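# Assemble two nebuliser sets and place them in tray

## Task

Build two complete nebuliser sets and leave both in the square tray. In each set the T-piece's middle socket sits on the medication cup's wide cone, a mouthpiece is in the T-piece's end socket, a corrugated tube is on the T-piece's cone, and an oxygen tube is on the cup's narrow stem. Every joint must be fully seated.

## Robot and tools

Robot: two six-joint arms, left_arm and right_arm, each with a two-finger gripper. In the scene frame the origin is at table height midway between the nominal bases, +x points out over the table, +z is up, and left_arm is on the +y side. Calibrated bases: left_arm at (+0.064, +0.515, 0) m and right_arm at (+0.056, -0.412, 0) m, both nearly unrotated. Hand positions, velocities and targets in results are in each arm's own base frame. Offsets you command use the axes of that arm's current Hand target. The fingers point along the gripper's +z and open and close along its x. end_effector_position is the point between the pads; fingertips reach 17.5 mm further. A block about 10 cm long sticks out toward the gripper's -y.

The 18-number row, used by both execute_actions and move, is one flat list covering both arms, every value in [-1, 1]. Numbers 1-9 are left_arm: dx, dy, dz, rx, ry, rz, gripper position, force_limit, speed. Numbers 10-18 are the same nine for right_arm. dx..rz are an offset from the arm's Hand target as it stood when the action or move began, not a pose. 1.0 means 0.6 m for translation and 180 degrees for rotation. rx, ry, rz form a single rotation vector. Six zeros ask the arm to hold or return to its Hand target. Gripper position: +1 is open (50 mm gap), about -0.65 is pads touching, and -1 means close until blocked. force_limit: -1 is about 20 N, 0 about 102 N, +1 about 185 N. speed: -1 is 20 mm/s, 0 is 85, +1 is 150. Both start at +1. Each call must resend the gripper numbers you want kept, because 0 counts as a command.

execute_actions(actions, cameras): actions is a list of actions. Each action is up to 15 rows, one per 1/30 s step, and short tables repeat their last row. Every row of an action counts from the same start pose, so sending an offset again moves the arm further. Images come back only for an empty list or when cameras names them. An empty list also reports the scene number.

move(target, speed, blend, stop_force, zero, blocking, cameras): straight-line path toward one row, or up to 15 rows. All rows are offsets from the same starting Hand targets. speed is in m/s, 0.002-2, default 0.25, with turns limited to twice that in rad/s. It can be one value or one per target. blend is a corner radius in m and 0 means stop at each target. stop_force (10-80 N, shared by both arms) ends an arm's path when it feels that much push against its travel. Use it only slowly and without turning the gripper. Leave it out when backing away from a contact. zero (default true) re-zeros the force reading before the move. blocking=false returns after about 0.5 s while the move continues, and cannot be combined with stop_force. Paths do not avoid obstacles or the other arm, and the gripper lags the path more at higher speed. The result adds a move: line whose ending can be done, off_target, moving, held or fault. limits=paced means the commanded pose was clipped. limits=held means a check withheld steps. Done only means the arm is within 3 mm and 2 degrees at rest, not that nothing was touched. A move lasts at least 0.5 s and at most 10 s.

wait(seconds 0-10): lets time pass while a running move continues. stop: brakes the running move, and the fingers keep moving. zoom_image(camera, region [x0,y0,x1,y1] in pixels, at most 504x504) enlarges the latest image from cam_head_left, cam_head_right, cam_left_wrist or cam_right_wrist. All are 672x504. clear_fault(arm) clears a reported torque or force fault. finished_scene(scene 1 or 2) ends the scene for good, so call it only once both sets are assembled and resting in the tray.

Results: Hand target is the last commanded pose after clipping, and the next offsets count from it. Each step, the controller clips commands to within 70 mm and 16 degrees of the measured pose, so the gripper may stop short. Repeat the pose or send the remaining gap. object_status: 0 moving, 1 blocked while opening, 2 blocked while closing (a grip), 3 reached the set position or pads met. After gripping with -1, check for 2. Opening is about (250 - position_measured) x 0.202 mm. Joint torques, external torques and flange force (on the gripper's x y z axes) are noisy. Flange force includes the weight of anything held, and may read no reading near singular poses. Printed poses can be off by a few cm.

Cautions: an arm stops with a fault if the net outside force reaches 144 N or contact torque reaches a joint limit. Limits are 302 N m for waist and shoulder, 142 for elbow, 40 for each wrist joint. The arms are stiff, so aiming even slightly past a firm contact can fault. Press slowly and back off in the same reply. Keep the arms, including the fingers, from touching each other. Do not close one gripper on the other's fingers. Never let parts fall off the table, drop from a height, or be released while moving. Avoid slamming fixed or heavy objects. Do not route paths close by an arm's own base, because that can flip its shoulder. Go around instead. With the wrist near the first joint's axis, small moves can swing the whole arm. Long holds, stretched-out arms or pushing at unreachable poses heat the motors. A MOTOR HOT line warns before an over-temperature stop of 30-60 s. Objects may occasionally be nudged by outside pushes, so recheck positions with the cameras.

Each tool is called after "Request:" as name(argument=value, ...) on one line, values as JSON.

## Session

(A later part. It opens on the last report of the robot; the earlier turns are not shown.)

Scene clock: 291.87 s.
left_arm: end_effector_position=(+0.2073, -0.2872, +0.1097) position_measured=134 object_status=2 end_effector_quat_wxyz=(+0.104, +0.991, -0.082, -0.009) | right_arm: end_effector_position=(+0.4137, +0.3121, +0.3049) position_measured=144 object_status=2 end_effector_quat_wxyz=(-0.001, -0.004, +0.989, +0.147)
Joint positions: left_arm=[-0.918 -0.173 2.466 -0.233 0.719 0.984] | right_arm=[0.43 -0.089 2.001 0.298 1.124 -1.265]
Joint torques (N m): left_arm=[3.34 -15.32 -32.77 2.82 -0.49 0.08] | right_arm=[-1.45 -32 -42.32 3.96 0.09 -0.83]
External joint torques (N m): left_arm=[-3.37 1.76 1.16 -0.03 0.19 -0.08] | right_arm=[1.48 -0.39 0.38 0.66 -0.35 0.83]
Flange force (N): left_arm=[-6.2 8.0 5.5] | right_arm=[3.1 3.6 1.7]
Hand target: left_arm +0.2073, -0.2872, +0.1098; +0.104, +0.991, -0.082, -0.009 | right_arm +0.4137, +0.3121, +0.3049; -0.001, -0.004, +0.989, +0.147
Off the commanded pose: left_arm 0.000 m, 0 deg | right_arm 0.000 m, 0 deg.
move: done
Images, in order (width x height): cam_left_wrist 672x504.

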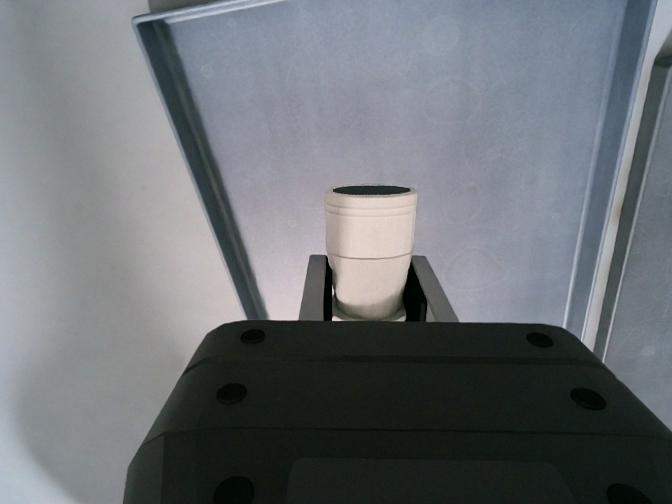

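Request:
move(target=[[0.3485,0.0838,-0.2600,0.0422,0.0078,-0.0527,-1,0.5,-0.8,0,0,0,0,0,0,-1,0.5,-1],[0.3485,0.0838,-0.2600,0.0422,0.0078,-0.0527,-1,0.5,-0.8,0,0.2190,0.1188,0,0,0,-1,0.5,-1]], speed=[0.22,0.15], cameras=["cam_head_left","cam_head_right"])

Request:
zoom_image(camera="cam_head_left", region=[240, 275, 312, 329])

Request:
zoom_image(camera="cam_head_right", region=[236, 275, 308, 329])

Scene clock: 295.70 s.
left_arm: end_effector_position=(+0.4109, -0.3381, +0.2727) position_measured=134 object_status=2 end_effector_quat_wxyz=(+0.038, +0.999, +0.001, +0.000) | right_arm: end_effector_position=(+0.4124, +0.4585, +0.2749) position_measured=144 object_status=2 end_effector_quat_wxyz=(-0.001, -0.004, +0.989, +0.147)
Joint positions: left_arm=[-0.722 -0.002 1.958 -0.063 1.135 0.872] | right_arm=[0.674 0.067 1.905 0.275 1.002 -1.034]
Joint torques (N m): left_arm=[3.49 -42.79 -40.48 3.84 -0.27 0.06] | right_arm=[-1.81 -48.43 -41.67 3.72 -0.12 -0.8]
External joint torques (N m): left_arm=[-3.47 3.79 1.15 -0.03 0.17 -0.06] | right_arm=[1.9 0.18 0.46 0.73 -0.31 0.8]
Flange force (N): left_arm=[-1.1 7.4 4.2] | right_arm=[3.4 3.0 2.0]
Hand target: left_arm +0.4109, -0.3381, +0.2727; +0.038, +0.999, +0.001, +0.000 | right_arm +0.4124, +0.4585, +0.2749; -0.001, -0.004, +0.989, +0.147
Off the commanded pose: left_arm 0.000 m, 0 deg | right_arm 0.000 m, 0 deg.
move: done
Images, in order (width x height): cam_head_left 672x504, cam_head_right 672x504.

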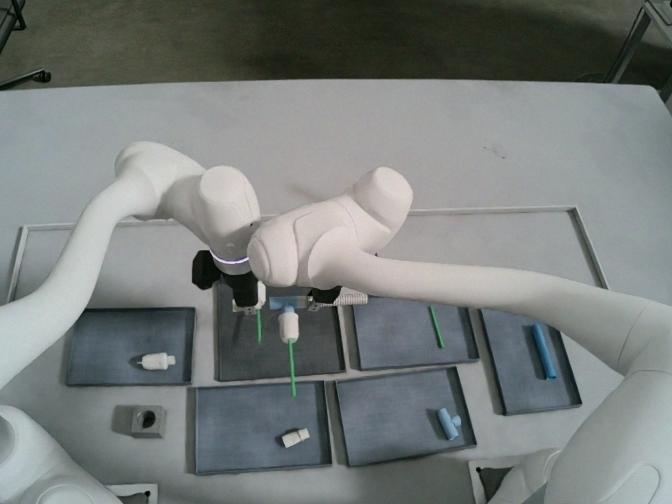

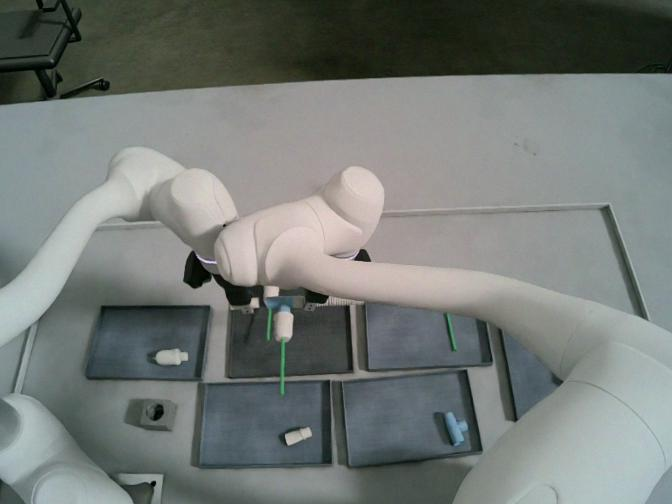

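Scaled by 7.000 from the camera's 672x504 image, which has a finer 960x720 frame.

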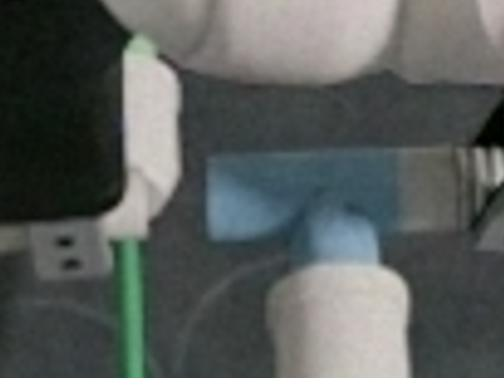

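Scaled by 7.000 from the camera's 672x504 image, which has a finer 960x720 frame.

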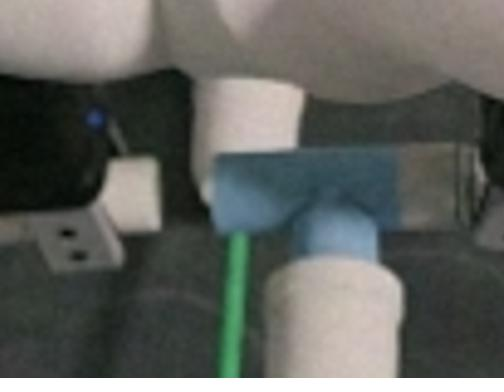

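Request:
move(target=[[-0.0003,-0.0001,0.0013,0,0,0,-1,0.5,-0.8,0,0,0,0,0,0,-1,0.5,-1],[-0.0003,0.0581,0.0058,0,0,0,-1,0.5,-0.8,0,0,0,0,0,0,-1,0.5,-1]], speed=0.012, stop_force=14, cameras=[])

Request:
move(target=[0,0.0415,0.0032,0,0,0,-1,0.5,-0.8,0,0,0,0,0,0,-1,0.5,-1], speed=0.01, stop_force=50, zero=false, cameras=[])

Request:
move(target=[0,0.01,0.00077,0,0,0,-1,0.5,-0.8,0,0,0,0,0,0,-1,0.5,-1], speed=0.01, stop_force=74, zero=false, cameras=["cam_head_left"])

Request:
zoom_image(camera="cam_head_left", region=[240, 275, 312, 329])

Scene clock: 299.13 s.
left_arm: end_effector_position=(+0.4107, -0.3588, +0.2718) position_measured=134 object_status=2 end_effector_quat_wxyz=(+0.038, +0.999, +0.001, +0.000) | right_arm: end_effector_position=(+0.4124, +0.4585, +0.2749) position_measured=144 object_status=2 end_effector_quat_wxyz=(-0.001, -0.004, +0.989, +0.147)
Joint positions: left_arm=[-0.752 0.02 1.938 -0.061 1.132 0.842] | right_arm=[0.674 0.067 1.905 0.275 1.002 -1.034]
Joint torques (N m): left_arm=[-6.51 -44.38 -50.41 -1.22 -5.64 0.1] | right_arm=[9.19 -45.77 -48.54 9.23 -3.79 -0.9]
External joint torques (N m): left_arm=[6.55 2.71 10.86 5.05 5.53 -0.1] | right_arm=[-9.28 -2.28 7.35 -4.79 3.36 0.9]
Flange force (N): left_arm=[-1.9 -17.6 3.3] | right_arm=[2.4 -21.0 -7.1]
Hand target: left_arm +0.4107, -0.3588, +0.2718; +0.038, +0.999, +0.001, +0.000 (not the last commanded pose) | right_arm +0.4124, +0.4585, +0.2749; -0.001, -0.004, +0.989, +0.147
Off the commanded pose: left_arm 0.014 m, 0 deg | right_arm 0.000 m, 0 deg.
move: contact (left_arm); path passed 1 of 2 targets
No camera images: "cameras" was empty.

Scene clock: 300.27 s.
left_arm: end_effector_position=(+0.4107, -0.3605, +0.2717) position_measured=134 object_status=2 end_effector_quat_wxyz=(+0.038, +0.999, +0.001, +0.000) | right_arm: end_effector_position=(+0.4124, +0.4585, +0.2749) position_measured=144 object_status=2 end_effector_quat_wxyz=(-0.001, -0.004, +0.989, +0.147)
Joint positions: left_arm=[-0.754 0.022 1.936 -0.061 1.132 0.839] | right_arm=[0.674 0.067 1.905 0.275 1.002 -1.034]
Joint torques (N m): left_arm=[-20.4 -43.55 -63.69 -8.23 -12.79 0.39] | right_arm=[23.72 -41.81 -58.64 16.45 -8.85 -1.09]
External joint torques (N m): left_arm=[20.43 2.02 24.28 12.05 12.69 -0.39] | right_arm=[-23.76 -6.53 17.45 -12 8.43 1.09]
Flange force (N): left_arm=[-1.9 -50.9 3.2] | right_arm=[3.8 -54.3 -19.5]
Hand target: left_arm +0.4107, -0.3605, +0.2717; +0.038, +0.999, +0.001, +0.000 (not the last commanded pose) | right_arm +0.4124, +0.4585, +0.2749; -0.001, -0.004, +0.989, +0.147
Off the commanded pose: left_arm 0.023 m, 0 deg | right_arm 0.000 m, 0 deg.
move: contact (left_arm)
No camera images: "cameras" was empty.

Scene clock: 301.47 s.
left_arm: end_effector_position=(+0.4107, -0.3665, +0.2717) position_measured=134 object_status=2 end_effector_quat_wxyz=(+0.038, +0.999, +0.001, +0.000) | right_arm: end_effector_position=(+0.4124, +0.4585, +0.2749) position_measured=144 object_status=2 end_effector_quat_wxyz=(-0.001, -0.004, +0.989, +0.147)
Joint positions: left_arm=[-0.762 0.028 1.93 -0.061 1.132 0.831] | right_arm=[0.674 0.067 1.905 0.275 1.002 -1.034]
Joint torques (N m): left_arm=[5.4 -42.08 -40.19 4.95 -1.69 -0.06] | right_arm=[1.9 -52.91 -42.59 5.18 1.12 -1.28]
External joint torques (N m): left_arm=[-5.29 -0.65 0.58 -1.11 1.59 0.06] | right_arm=[-1.89 4.5 1.31 -0.72 -1.54 1.28]
Flange force (N): left_arm=[-8.0 5.8 -2.2] | right_arm=[-3.6 1.1 7.0]
Hand target: left_arm +0.4107, -0.3665, +0.2717; +0.038, +0.999, +0.001, +0.000 | right_arm +0.4124, +0.4585, +0.2749; -0.001, -0.004, +0.989, +0.147
Off the commanded pose: left_arm 0.000 m, 0 deg | right_arm 0.000 m, 0 deg.
move: done
Images, in order (width x height): cam_head_left 672x504.

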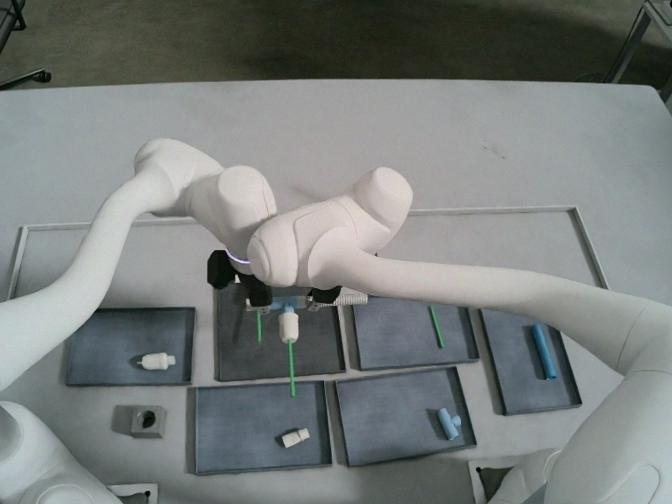

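Scaled by 7.000 from the camera's 672x504 image, which has a finer 960x720 frame.

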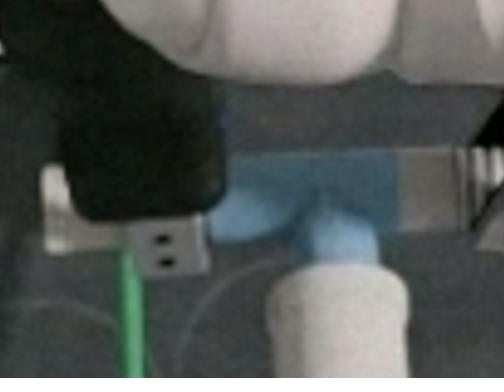

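Request:
move(target=[0,0.0349,0.0027,0,0,0,-1,0.5,-0.8,0,0,0,0,0,0,-1,0.5,-1], speed=0.01, stop_force=16, cameras=[])

Request:
move(target=[0,0.0249,0.0019,0,0,0,-1,0.5,-0.8,0,0,0,0,0,0,-1,0.5,-1], speed=0.01, stop_force=74, zero=false, cameras=[])

Scene clock: 302.73 s.
left_arm: end_effector_position=(+0.4107, -0.3700, +0.2716) position_measured=134 object_status=2 end_effector_quat_wxyz=(+0.038, +0.999, +0.001, +0.000) | right_arm: end_effector_position=(+0.4124, +0.4584, +0.2748) position_measured=144 object_status=2 end_effector_quat_wxyz=(-0.001, -0.004, +0.989, +0.147)
Joint positions: left_arm=[-0.767 0.032 1.926 -0.06 1.132 0.826] | right_arm=[0.674 0.067 1.905 0.275 1.002 -1.034]
Joint torques (N m): left_arm=[-5.51 -40.42 -50.37 -0.34 -7.52 -0.07] | right_arm=[14.5 -50.55 -50.85 11.22 -2.8 -1.28]
External joint torques (N m): left_arm=[5.59 -2.85 10.74 4.18 7.42 0.07] | right_arm=[-14.58 2.64 9.87 -6.8 2.38 1.28]
Flange force (N): left_arm=[-9.1 -21.7 -4.3] | right_arm=[-5.0 -26.7 -1.3]
Hand target: left_arm +0.4107, -0.3700, +0.2717; +0.038, +0.999, +0.001, +0.000 (not the last commanded pose) | right_arm +0.4124, +0.4585, +0.2749; -0.001, -0.004, +0.989, +0.147
Off the commanded pose: left_arm 0.018 m, 0 deg | right_arm 0.000 m, 0 deg.
move: contact (left_arm)
No camera images: "cameras" was empty.

Scene clock: 303.90 s.
left_arm: end_effector_position=(+0.4106, -0.3756, +0.2716) position_measured=134 object_status=2 end_effector_quat_wxyz=(+0.038, +0.999, +0.001, +0.000) | right_arm: end_effector_position=(+0.4124, +0.4585, +0.2749) position_measured=144 object_status=2 end_effector_quat_wxyz=(-0.001, -0.004, +0.989, +0.147)
Joint positions: left_arm=[-0.775 0.038 1.92 -0.059 1.132 0.818] | right_arm=[0.674 0.067 1.905 0.275 1.002 -1.034]
Joint torques (N m): left_arm=[-25.8 -36.02 -68.99 -10.42 -18.69 -0.34] | right_arm=[36.31 -47.05 -68.26 22.68 -10.66 -1.09]
External joint torques (N m): left_arm=[25.81 -6.99 29.65 14.23 18.59 0.34] | right_arm=[-36.5 -1.18 27.09 -18.24 10.24 1.09]
Flange force (N): left_arm=[-10.6 -73.0 -8.8] | right_arm=[-3.9 -78.4 -16.4]
Hand target: left_arm +0.4106, -0.3756, +0.2716; +0.038, +0.999, +0.001, +0.000 (not the last commanded pose) | right_arm +0.4124, +0.4585, +0.2749; -0.001, -0.004, +0.989, +0.147
Off the commanded pose: left_arm 0.009 m, 0 deg | right_arm 0.000 m, 0 deg.
move: contact (left_arm)
No camera images: "cameras" was empty.

Request:
move(target=[[0.0014,0.0008,0,0,-0.0305,-0.0024,-1,0.5,-0.8,0,0,0,0,0,0,-1,0.5,-1],[0,0.0012,0.0001,0,0,0,-1,0.5,-0.8,0,0,0,0,0,0,-1,0.5,-1]], speed=0.1, cameras=[])

Request:
move(target=[0,0.0083,0.0006,0,0,0,-1,0.5,-0.8,0,0,0,0,0,0,-1,0.5,-1], speed=0.01, stop_force=78, zero=false, cameras=["cam_head_left"])

Request:
zoom_image(camera="cam_head_left", region=[240, 275, 312, 329])

Scene clock: 305.97 s.
left_arm: end_effector_position=(+0.4106, -0.3764, +0.2716) position_measured=134 object_status=2 end_effector_quat_wxyz=(+0.038, +0.999, +0.001, +0.000) | right_arm: end_effector_position=(+0.4124, +0.4586, +0.2749) position_measured=144 object_status=2 end_effector_quat_wxyz=(-0.001, -0.004, +0.989, +0.147)
Joint positions: left_arm=[-0.776 0.038 1.919 -0.059 1.132 0.817] | right_arm=[0.674 0.067 1.904 0.275 1.002 -1.034]
Joint torques (N m): left_arm=[-24.88 -37.04 -71.74 -9.61 -20.34 -0.4] | right_arm=[38.96 -46.4 -66.37 24.11 -9.18 -1.03]
External joint torques (N m): left_arm=[24.92 -6.94 31.93 13.47 20.22 0.41] | right_arm=[-38.93 -1.97 24.92 -19.64 8.74 1.03]
Flange force (N): left_arm=[-14.1 -74.4 -9.1] | right_arm=[-7.7 -79.3 -17.6]
Hand target: left_arm +0.4106, -0.3764, +0.2716; +0.038, +0.999, +0.001, +0.000 | right_arm +0.4124, +0.4585, +0.2749; -0.001, -0.004, +0.989, +0.147
Off the commanded pose: left_arm 0.000 m, 0 deg | right_arm 0.000 m, 0 deg.
move: done
No camera images: "cameras" was empty.

Scene clock: 306.50 s.
left_arm: end_effector_position=(+0.4106, -0.3764, +0.2716) position_measured=134 object_status=2 end_effector_quat_wxyz=(+0.038, +0.999, +0.001, +0.000) | right_arm: end_effector_position=(+0.4124, +0.4585, +0.2749) position_measured=144 object_status=2 end_effector_quat_wxyz=(-0.001, -0.004, +0.989, +0.147)
Joint positions: left_arm=[-0.776 0.038 1.919 -0.059 1.132 0.817] | right_arm=[0.674 0.067 1.904 0.275 1.002 -1.034]
Joint torques (N m): left_arm=[-24.69 -37 -71.64 -9.6 -20.34 -0.38] | right_arm=[39.15 -46.6 -66.48 23.99 -9.22 -1.02]
External joint torques (N m): left_arm=[24.76 -6.31 32.16 13.43 20.22 0.38] | right_arm=[-39.08 -1.77 25.32 -19.54 8.8 1.02]
Flange force (N): left_arm=[-13.9 -73.8 -8.4] | right_arm=[-7.7 -79.9 -17.2]
Hand target: left_arm +0.4106, -0.3764, +0.2716; +0.038, +0.999, +0.001, +0.000 (not the last commanded pose) | right_arm +0.4124, +0.4585, +0.2749; -0.001, -0.004, +0.989, +0.147
Off the commanded pose: left_arm 0.005 m, 0 deg | right_arm 0.000 m, 0 deg.
move: contact (left_arm); limits=held
pose unreachable (left arm): on one or more control steps of this call, first in action 0 (counted from 0), this arm could not follow its commanded pose, so it was not sent that pose on those steps. It may still have moved: this result reports where it is.
cause: moving toward the commanded pose would bring a part of the arm too close to another arm (a part of this arm just beyond joint 5 (wrist pitch) and a part of the right arm just beyond its joint 4 (forearm roll), 6 mm apart when this arm was first held).
Images, in order (width x height): cam_head_left 672x504.

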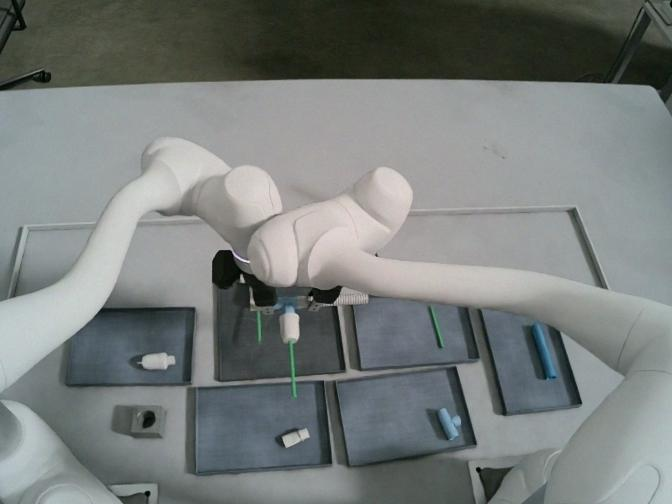

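Scaled by 7.000 from the camera's 672x504 image, which has a finer 960x720 frame.

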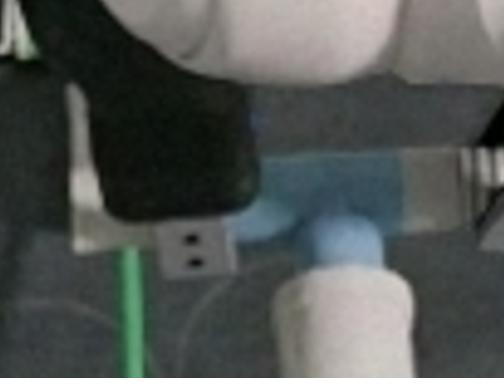

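Request:
move(target=[[0.0014,0.0006,0,0,-0.0305,-0.0024,-1,0.5,-0.8,0,0,0,0,0,0,-1,0.5,-1],[0.0014,0.0018,0.0001,0,-0.0305,-0.0024,-1,0.5,-0.8,0,0,0,0,0,0,-1,0.5,-1]], speed=0.1, cameras=[])

Scene clock: 308.40 s.
left_arm: end_effector_position=(+0.4115, -0.3773, +0.2716) position_measured=134 object_status=2 end_effector_quat_wxyz=(+0.038, +0.998, +0.003, -0.048) | right_arm: end_effector_position=(+0.4124, +0.4585, +0.2749) position_measured=144 object_status=2 end_effector_quat_wxyz=(-0.001, -0.004, +0.989, +0.147)
Joint positions: left_arm=[-0.741 0.075 1.883 -0.129 1.207 0.871] | right_arm=[0.674 0.067 1.905 0.274 1.002 -1.034]
Joint torques (N m): left_arm=[-33.82 -38.27 -77.06 -17.39 -22.48 -0.6] | right_arm=[48.25 -45.68 -75.78 28.03 -14.54 -1.33]
External joint torques (N m): left_arm=[33.92 -8.65 37.99 21.01 22.6 0.59] | right_arm=[-48.34 -2.77 34.41 -23.56 14.1 1.33]
Flange force (N): left_arm=[-13.4 -96.5 -8.4] | right_arm=[-6.1 -103.0 -24.9]
Hand target: left_arm +0.4115, -0.3774, +0.2716; +0.038, +0.998, +0.003, -0.048 | right_arm +0.4124, +0.4585, +0.2749; -0.001, -0.004, +0.989, +0.147
Off the commanded pose: left_arm 0.000 m, 0 deg | right_arm 0.000 m, 0 deg.
move: done
No camera images: "cameras" was empty.

Request:
move(target=[[0.0011,0,0,0,-0.0250,-0.002,-1,0.5,-0.8,0,0,0,0,0,0,-1,0.5,-1],[0,0,0,0,0,0,-1,0.5,-0.8,0,0,0,0,0,0,-1,0.5,-1]], speed=0.1, cameras=[])

Scene clock: 310.20 s.
left_arm: end_effector_position=(+0.4115, -0.3774, +0.2716) position_measured=134 object_status=2 end_effector_quat_wxyz=(+0.038, +0.998, +0.003, -0.048) | right_arm: end_effector_position=(+0.4124, +0.4585, +0.2749) position_measured=144 object_status=2 end_effector_quat_wxyz=(-0.001, -0.004, +0.989, +0.147)
Joint positions: left_arm=[-0.741 0.075 1.883 -0.129 1.207 0.871] | right_arm=[0.674 0.067 1.905 0.275 1.002 -1.034]
Joint torques (N m): left_arm=[-35.2 -39.8 -80.28 -16.75 -24.75 -0.41] | right_arm=[50.07 -43.53 -74.01 29.67 -13.03 -1.06]
External joint torques (N m): left_arm=[35.28 -7.43 41.05 20.38 24.87 0.4] | right_arm=[-49.79 -4.7 32.86 -25.21 12.61 1.06]
Flange force (N): left_arm=[-13.9 -100.3 -8.3] | right_arm=[-6.9 -104.6 -26.3]
Hand target: left_arm +0.4115, -0.3774, +0.2716; +0.038, +0.998, +0.003, -0.048 | right_arm +0.4124, +0.4585, +0.2749; -0.001, -0.004, +0.989, +0.147
Off the commanded pose: left_arm 0.000 m, 0 deg | right_arm 0.000 m, 0 deg.
move: done
No camera images: "cameras" was empty.

Request:
move(target=[[0,-0.0070,-0.0005,0,0,0,-1,0.5,-0.8,0,0,0,0,0,0,-1,0.5,-1],[0,-0.0070,-0.0005,0,0,0,0.6,0.5,-0.8,0,0,0,0,0,0,-1,0.5,-1],[0,-0.0070,-0.0838,0,0,0,0.6,0.5,-0.8,0,0,0,0,0,0,-1,0.5,-1],[-0.1176,-0.7471,-0.2274,0,0,0,0.6,0.5,-0.8,0,0,0,0,0,0,-1,0.5,-1]], speed=[0.03,0.03,0.08,0.35], blend=[0,0,0.02,0], cameras=["cam_head_left","cam_head_right"])

Request:
zoom_image(camera="cam_head_right", region=[240, 270, 330, 337])

Scene clock: 315.17 s.
left_arm: end_effector_position=(+0.3502, +0.0796, +0.3803) position_measured=63 object_status=3 end_effector_quat_wxyz=(+0.038, +0.998, +0.003, -0.048) | right_arm: end_effector_position=(+0.4124, +0.4585, +0.2749) position_measured=144 object_status=2 end_effector_quat_wxyz=(-0.001, -0.004, +0.989, +0.147)
Joint positions: left_arm=[0.174 -0.266 1.984 -0.058 1.531 1.745] | right_arm=[0.674 0.067 1.905 0.275 1.002 -1.034]
Joint torques (N m): left_arm=[3.02 -16.32 -42.86 4.22 0.14 0.01] | right_arm=[-1.3 -48.61 -41.5 3.79 -0.16 -0.8]
External joint torques (N m): left_arm=[-2.96 1.68 1.08 -0.12 0.17 -0.02] | right_arm=[1.4 0.62 0.28 0.67 -0.28 0.8]
Flange force (N): left_arm=[2.9 7.0 2.1] | right_arm=[2.1 3.0 1.9]
Hand target: left_arm +0.3502, +0.0797, +0.3803; +0.038, +0.998, +0.003, -0.048 | right_arm +0.4124, +0.4585, +0.2749; -0.001, -0.004, +0.989, +0.147
Off the commanded pose: left_arm 0.000 m, 0 deg | right_arm 0.000 m, 0 deg.
move: done
Images, in order (width x height): cam_head_left 672x504, cam_head_right 672x504.

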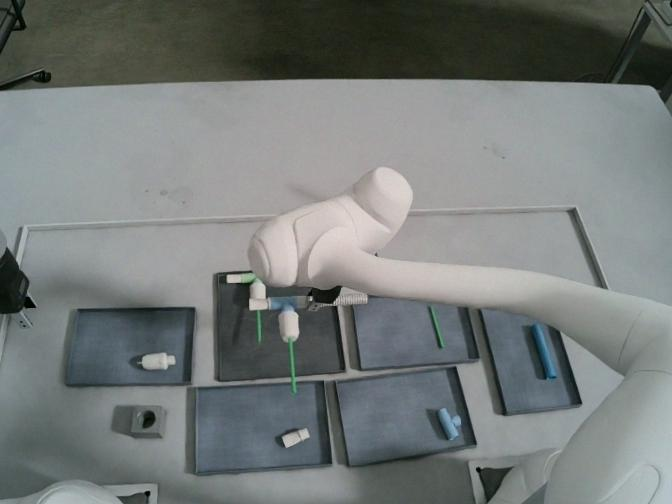

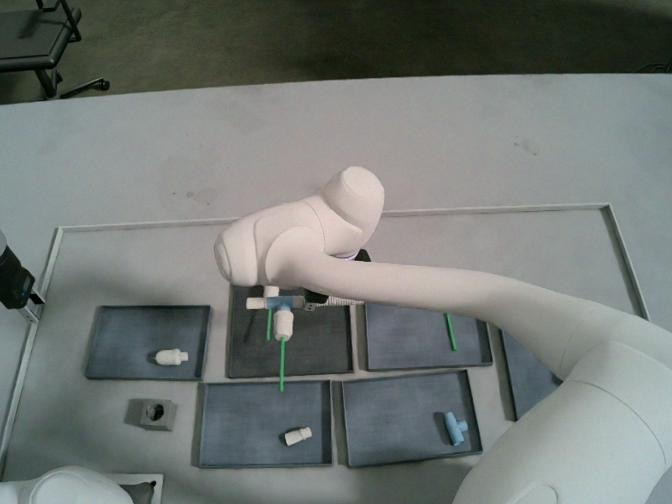

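Scaled by 5.600 from the camera's 672x504 image, which has a finer 960x720 frame.

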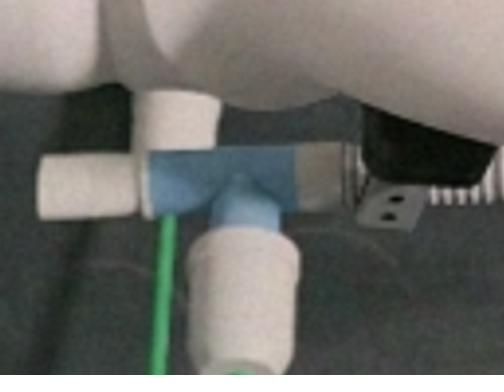

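Request:
move(target=[[0,0,0,0,0,0,0.6,0.5,-0.8,0.0202,0.0712,0.0040,0,-0.1454,0.4784,-1,0.5,-1],[0,0,0,0,0,0,0.6,0.5,-0.8,0.0352,0.1498,0.0452,-0.0698,-0.2900,0.9545,-1,0.5,-1]], speed=0.28, cameras=["cam_head_left"])

Scene clock: 324.07 s.
left_arm: end_effector_position=(+0.3502, +0.0797, +0.3803) position_measured=63 object_status=3 end_effector_quat_wxyz=(+0.038, +0.998, +0.003, -0.048) | right_arm: end_effector_position=(+0.3905, +0.5522, +0.2750) position_measured=144 object_status=2 end_effector_quat_wxyz=(+0.146, +0.987, -0.006, +0.070)
Joint positions: left_arm=[0.174 -0.266 1.984 -0.058 1.531 1.745] | right_arm=[1.019 0.328 1.587 -0.274 1.415 2.671]
Joint torques (N m): left_arm=[3.37 -16.59 -42.88 4.09 0.13 0.08] | right_arm=[-1.24 -76 -40.37 2.4 0.87 -0.76]
External joint torques (N m): left_arm=[-3.39 1.81 1.01 0.01 0.17 -0.08] | right_arm=[1.22 1.12 0.02 0.82 -0.35 0.77]
Flange force (N): left_arm=[3.5 8.1 2.1] | right_arm=[-1.9 -2.9 0.4]
Hand target: left_arm +0.3502, +0.0797, +0.3803; +0.038, +0.998, +0.003, -0.048 | right_arm +0.3905, +0.5522, +0.2750; +0.146, +0.987, -0.006, +0.070
Off the commanded pose: left_arm 0.000 m, 0 deg | right_arm 0.000 m, 0 deg.
move: done
Images, in order (width x height): cam_head_left 672x504.

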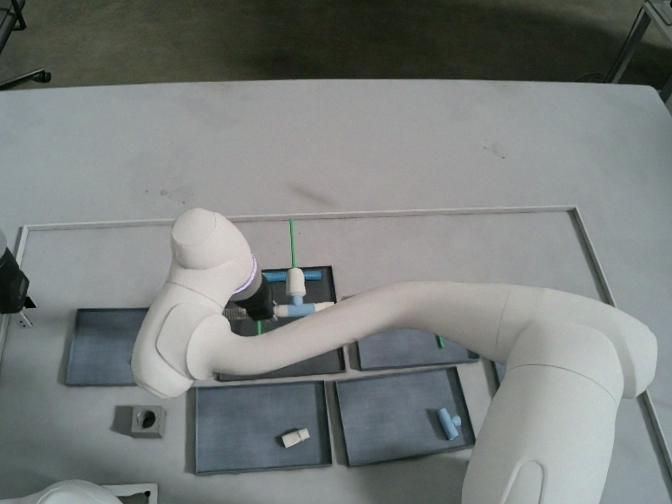

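Request:
move(target=[0,0,0,0,0,0,0.6,0.5,-0.8,-0.0502,-0.1030,0.3398,0,0,0,-1,0.5,-1], speed=0.15, cameras=["cam_head_left","cam_head_right","cam_left_wrist"])

Request:
zoom_image(camera="cam_head_left", region=[205, 265, 355, 385])

Scene clock: 326.70 s.
left_arm: end_effector_position=(+0.3502, +0.0797, +0.3803) position_measured=63 object_status=3 end_effector_quat_wxyz=(+0.038, +0.998, +0.003, -0.048) | right_arm: end_effector_position=(+0.3903, +0.5520, +0.0599) position_measured=144 object_status=2 end_effector_quat_wxyz=(+0.146, +0.987, -0.006, +0.070)
Joint positions: left_arm=[0.174 -0.266 1.984 -0.058 1.531 1.745] | right_arm=[1.019 0.503 1.769 -0.309 1.074 2.779]
Joint torques (N m): left_arm=[3.36 -16.49 -42.82 4.09 0.16 0.08] | right_arm=[-1.35 -84.68 -31.97 1.74 1 -0.76]
External joint torques (N m): left_arm=[-3.34 1.71 0.87 0.02 0.14 -0.09] | right_arm=[1.42 1.56 -0.21 0.85 -0.41 0.77]
Flange force (N): left_arm=[3.4 8.0 1.9] | right_arm=[-1.9 -3.8 1.1]
Hand target: left_arm +0.3502, +0.0797, +0.3803; +0.038, +0.998, +0.003, -0.048 | right_arm +0.3903, +0.5520, +0.0599; +0.146, +0.987, -0.006, +0.070
Off the commanded pose: left_arm 0.000 m, 0 deg | right_arm 0.000 m, 0 deg.
move: done
Images, in order (width x height): cam_head_left 672x504, cam_head_right 672x504, cam_left_wrist 672x504.

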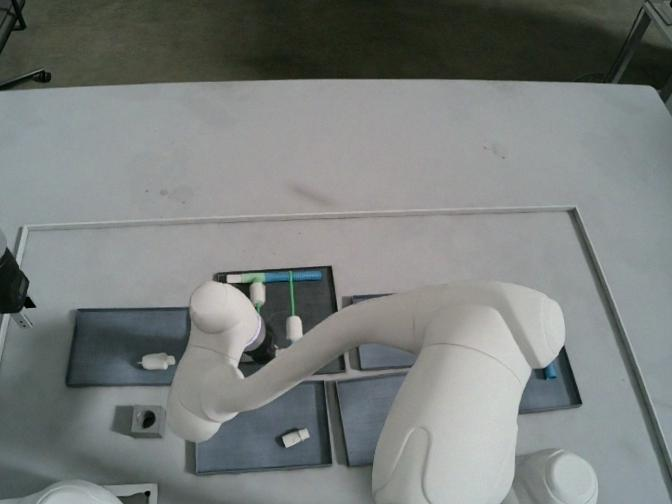

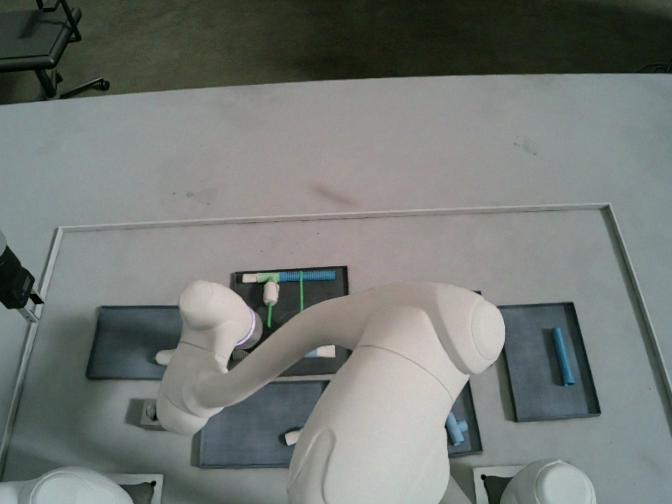

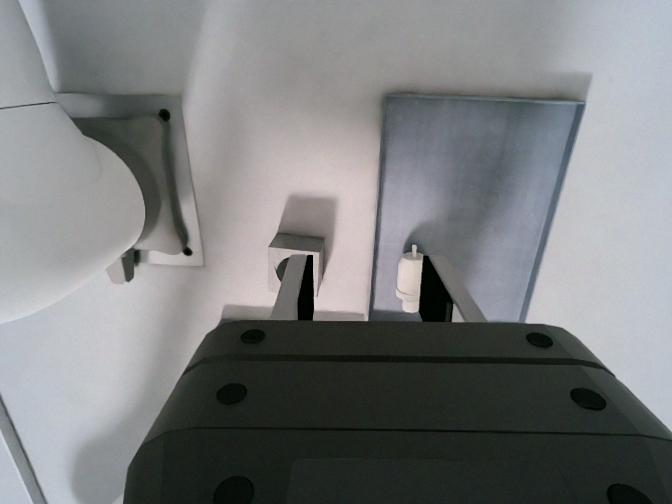

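Scaled by 3.360 from the camera's 672x504 image, which has a finer 960x720 frame.

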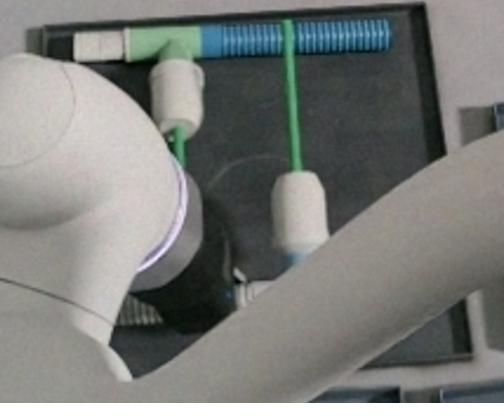

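Request:
move(target=[[0,0,0,0,0,0,0.6,0.5,-0.8,-0.0047,-0.0096,0.0316,0,0,0,-1,0.5,-1],[0,0,0,0,0,0,0.6,0.5,-0.8,-0.0084,-0.0172,0.0569,0,0,0,-1,0.5,-1]], speed=[0.03,0.01], stop_force=10, cameras=[])

Scene clock: 331.67 s.
left_arm: end_effector_position=(+0.3502, +0.0797, +0.3803) position_measured=63 object_status=3 end_effector_quat_wxyz=(+0.038, +0.998, +0.003, -0.048) | right_arm: end_effector_position=(+0.3903, +0.5520, +0.0259) position_measured=144 object_status=2 end_effector_quat_wxyz=(+0.146, +0.987, -0.006, +0.070)
Joint positions: left_arm=[0.174 -0.266 1.984 -0.058 1.531 1.745] | right_arm=[1.019 0.54 1.786 -0.319 1.022 2.798]
Joint torques (N m): left_arm=[3.26 -16.24 -42.86 4.1 0.12 0.08] | right_arm=[-3.78 -66.05 -22.14 2.13 -2.27 -0.79]
External joint torques (N m): left_arm=[-3.26 1.56 0.92 0.01 0.18 -0.09] | right_arm=[3.76 -18.71 -8.28 0.32 2.87 0.8]
Flange force (N): left_arm=[3.1 7.9 1.9] | right_arm=[-3.1 7.0 -28.7]
Hand target: left_arm +0.3502, +0.0797, +0.3803; +0.038, +0.998, +0.003, -0.048 | right_arm +0.3903, +0.5520, +0.0259; +0.146, +0.987, -0.006, +0.070 (not the last commanded pose)
Off the commanded pose: left_arm 0.000 m, 0 deg | right_arm 0.002 m, 0 deg.
move: contact (right_arm); path passed 1 of 2 targets
No camera images: "cameras" was empty.

Request:
move(target=[[0,0,0,0,0,0,0.6,0.5,-0.8,0.0002,0.0004,-0.0013,0,0,0,-1,0.5,-1],[0,0,0,0,0,0,0.6,0.5,-0.8,0.0002,0.0004,-0.0013,0,0,0,0.35,0.5,-1],[0,0,0,0,0,0,0.6,0.5,-0.8,0,0,-0.1,0,0,0,0.35,0.5,-1],[0,0,0,0,0,0,0.6,0.5,-0.8,0,0,-0.35,0,0,0,0.35,0.5,-1],[0,0,0,0,0,0,0.6,0.5,-0.8,-0.0036,0.3993,-0.2296,0,0,0,0.35,0.5,-1]], speed=[0.02,0.02,0.06,0.2,0.25], blend=[0,0,0.01,0.05,0], cameras=["cam_head_left","cam_right_wrist"])

Request:
zoom_image(camera="cam_head_left", region=[205, 265, 355, 385])

Scene clock: 336.80 s.
left_arm: end_effector_position=(+0.3502, +0.0797, +0.3803) position_measured=63 object_status=3 end_effector_quat_wxyz=(+0.038, +0.998, +0.003, -0.048) | right_arm: end_effector_position=(+0.3617, +0.3627, +0.2251) position_measured=100 object_status=3 end_effector_quat_wxyz=(+0.146, +0.987, -0.006, +0.070)
Joint positions: left_arm=[0.174 -0.266 1.984 -0.058 1.531 1.745] | right_arm=[0.883 0.097 1.976 -0.312 1.229 2.595]
Joint torques (N m): left_arm=[3.27 -16.4 -42.79 4.1 0.12 0.07] | right_arm=[-0.85 -47.51 -37.37 2.15 0.73 -0.8]
External joint torques (N m): left_arm=[-3.11 0.97 0.72 0.02 0.2 -0.08] | right_arm=[0.77 -0.16 0.07 0.75 -0.26 0.81]
Flange force (N): left_arm=[2.2 7.8 1.4] | right_arm=[-2.5 -1.5 0.0]
Hand target: left_arm +0.3502, +0.0797, +0.3803; +0.038, +0.998, +0.003, -0.048 | right_arm +0.3617, +0.3626, +0.2251; +0.146, +0.987, -0.006, +0.070
Off the commanded pose: left_arm 0.000 m, 0 deg | right_arm 0.000 m, 0 deg.
move: done
Images, in order (width x height): cam_head_left 672x504, cam_right_wrist 672x504.

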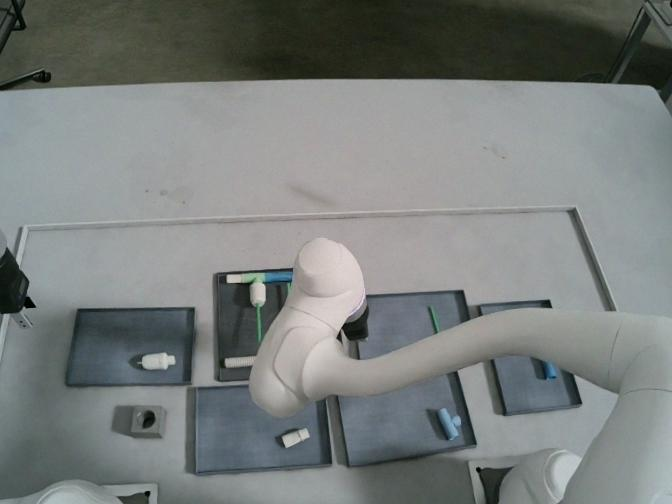

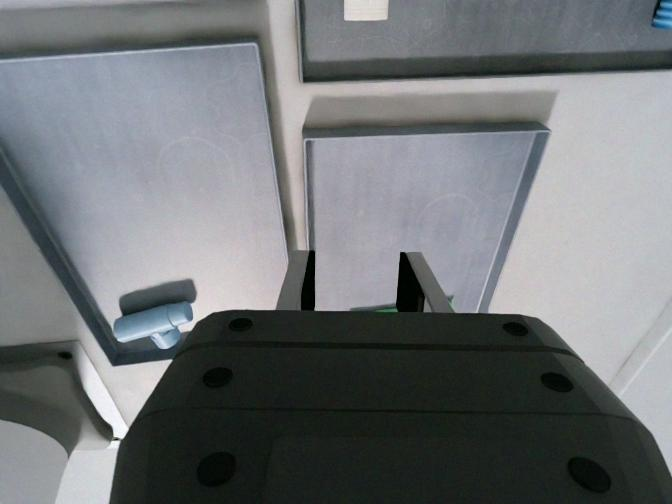

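Scaled by 3.360 from the camera's 672x504 image, which has a finer 960x720 frame.

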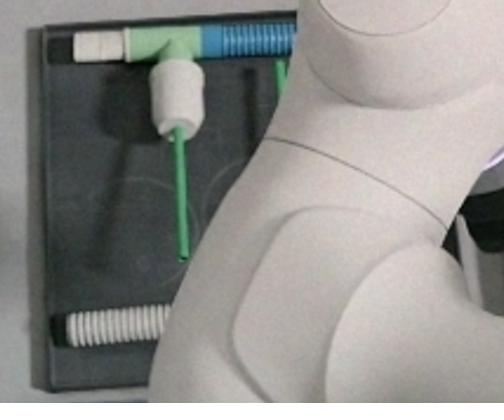

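Request:
move(target=[0,0,0,0,0,0,0.6,0.5,-0.8,-0.1822,0.3642,-0.0575,0,0,0,0.35,0.5,-1], speed=0.3, cameras=["cam_head_left"])

Request:
zoom_image(camera="cam_head_left", region=[205, 265, 355, 385])

Scene clock: 338.43 s.
left_arm: end_effector_position=(+0.3502, +0.0797, +0.3803) position_measured=63 object_status=3 end_effector_quat_wxyz=(+0.038, +0.998, +0.003, -0.048) | right_arm: end_effector_position=(+0.2417, +0.1626, +0.3055) position_measured=100 object_status=3 end_effector_quat_wxyz=(+0.146, +0.987, -0.006, +0.070)
Joint positions: left_arm=[0.174 -0.266 1.984 -0.058 1.531 1.745] | right_arm=[0.776 -0.364 2.209 -0.311 1.416 2.425]
Joint torques (N m): left_arm=[3.3 -16.46 -42.81 4.11 0.17 0.05] | right_arm=[-1.65 -1.83 -41.78 2.36 0.62 -0.73]
External joint torques (N m): left_arm=[-3.32 2.14 0.92 0 0.12 -0.06] | right_arm=[1.74 -1.77 0.39 0.8 -0.3 0.74]
Flange force (N): left_arm=[4.1 7.7 2.0] | right_arm=[-7.6 -2.6 -1.2]
Hand target: left_arm +0.3502, +0.0797, +0.3803; +0.038, +0.998, +0.003, -0.048 | right_arm +0.2417, +0.1626, +0.3055; +0.146, +0.987, -0.006, +0.070
Off the commanded pose: left_arm 0.000 m, 0 deg | right_arm 0.000 m, 0 deg.
move: done
Images, in order (width x height): cam_head_left 672x504.

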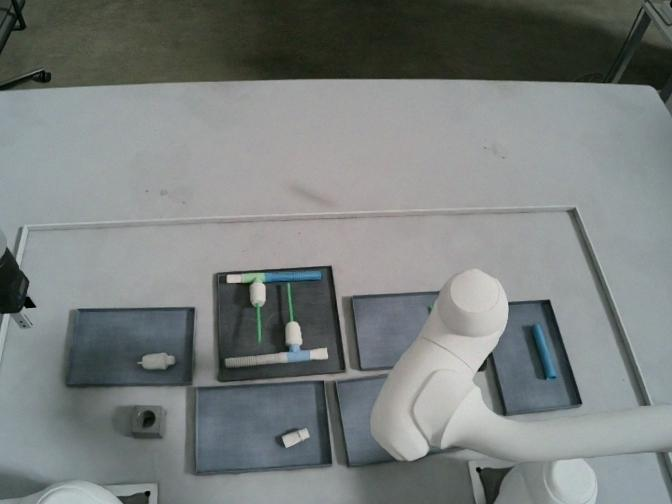

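Scaled by 3.360 from the camera's 672x504 image, which has a finer 960x720 frame.

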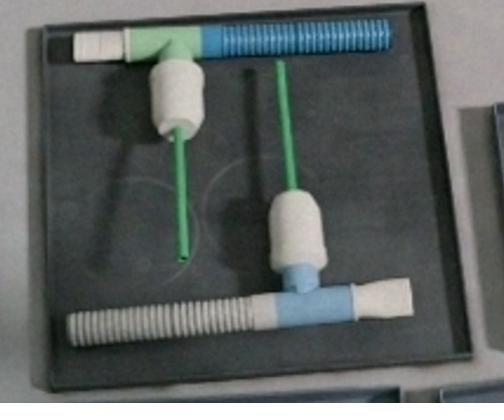

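Request:
zoom_image(camera="cam_head_left", region=[272, 315, 332, 370])

Request:
zoom_image(camera="cam_head_left", region=[222, 265, 282, 310])

Scaled by 8.400 from the camera's 672x504 image, which has a finer 960x720 frame.

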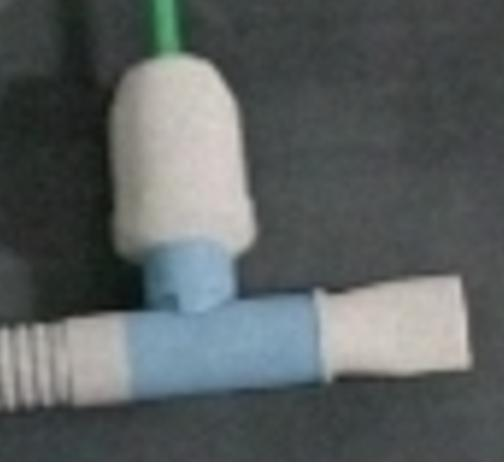

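Scaled by 8.400 from the camera's 672x504 image, which has a finer 960x720 frame.

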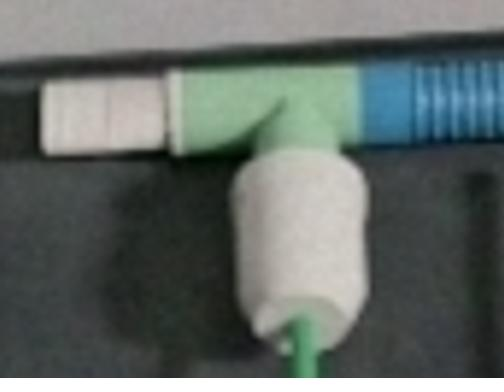

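Request:
finished_scene(scene=2)

The scene is finished: the task was done.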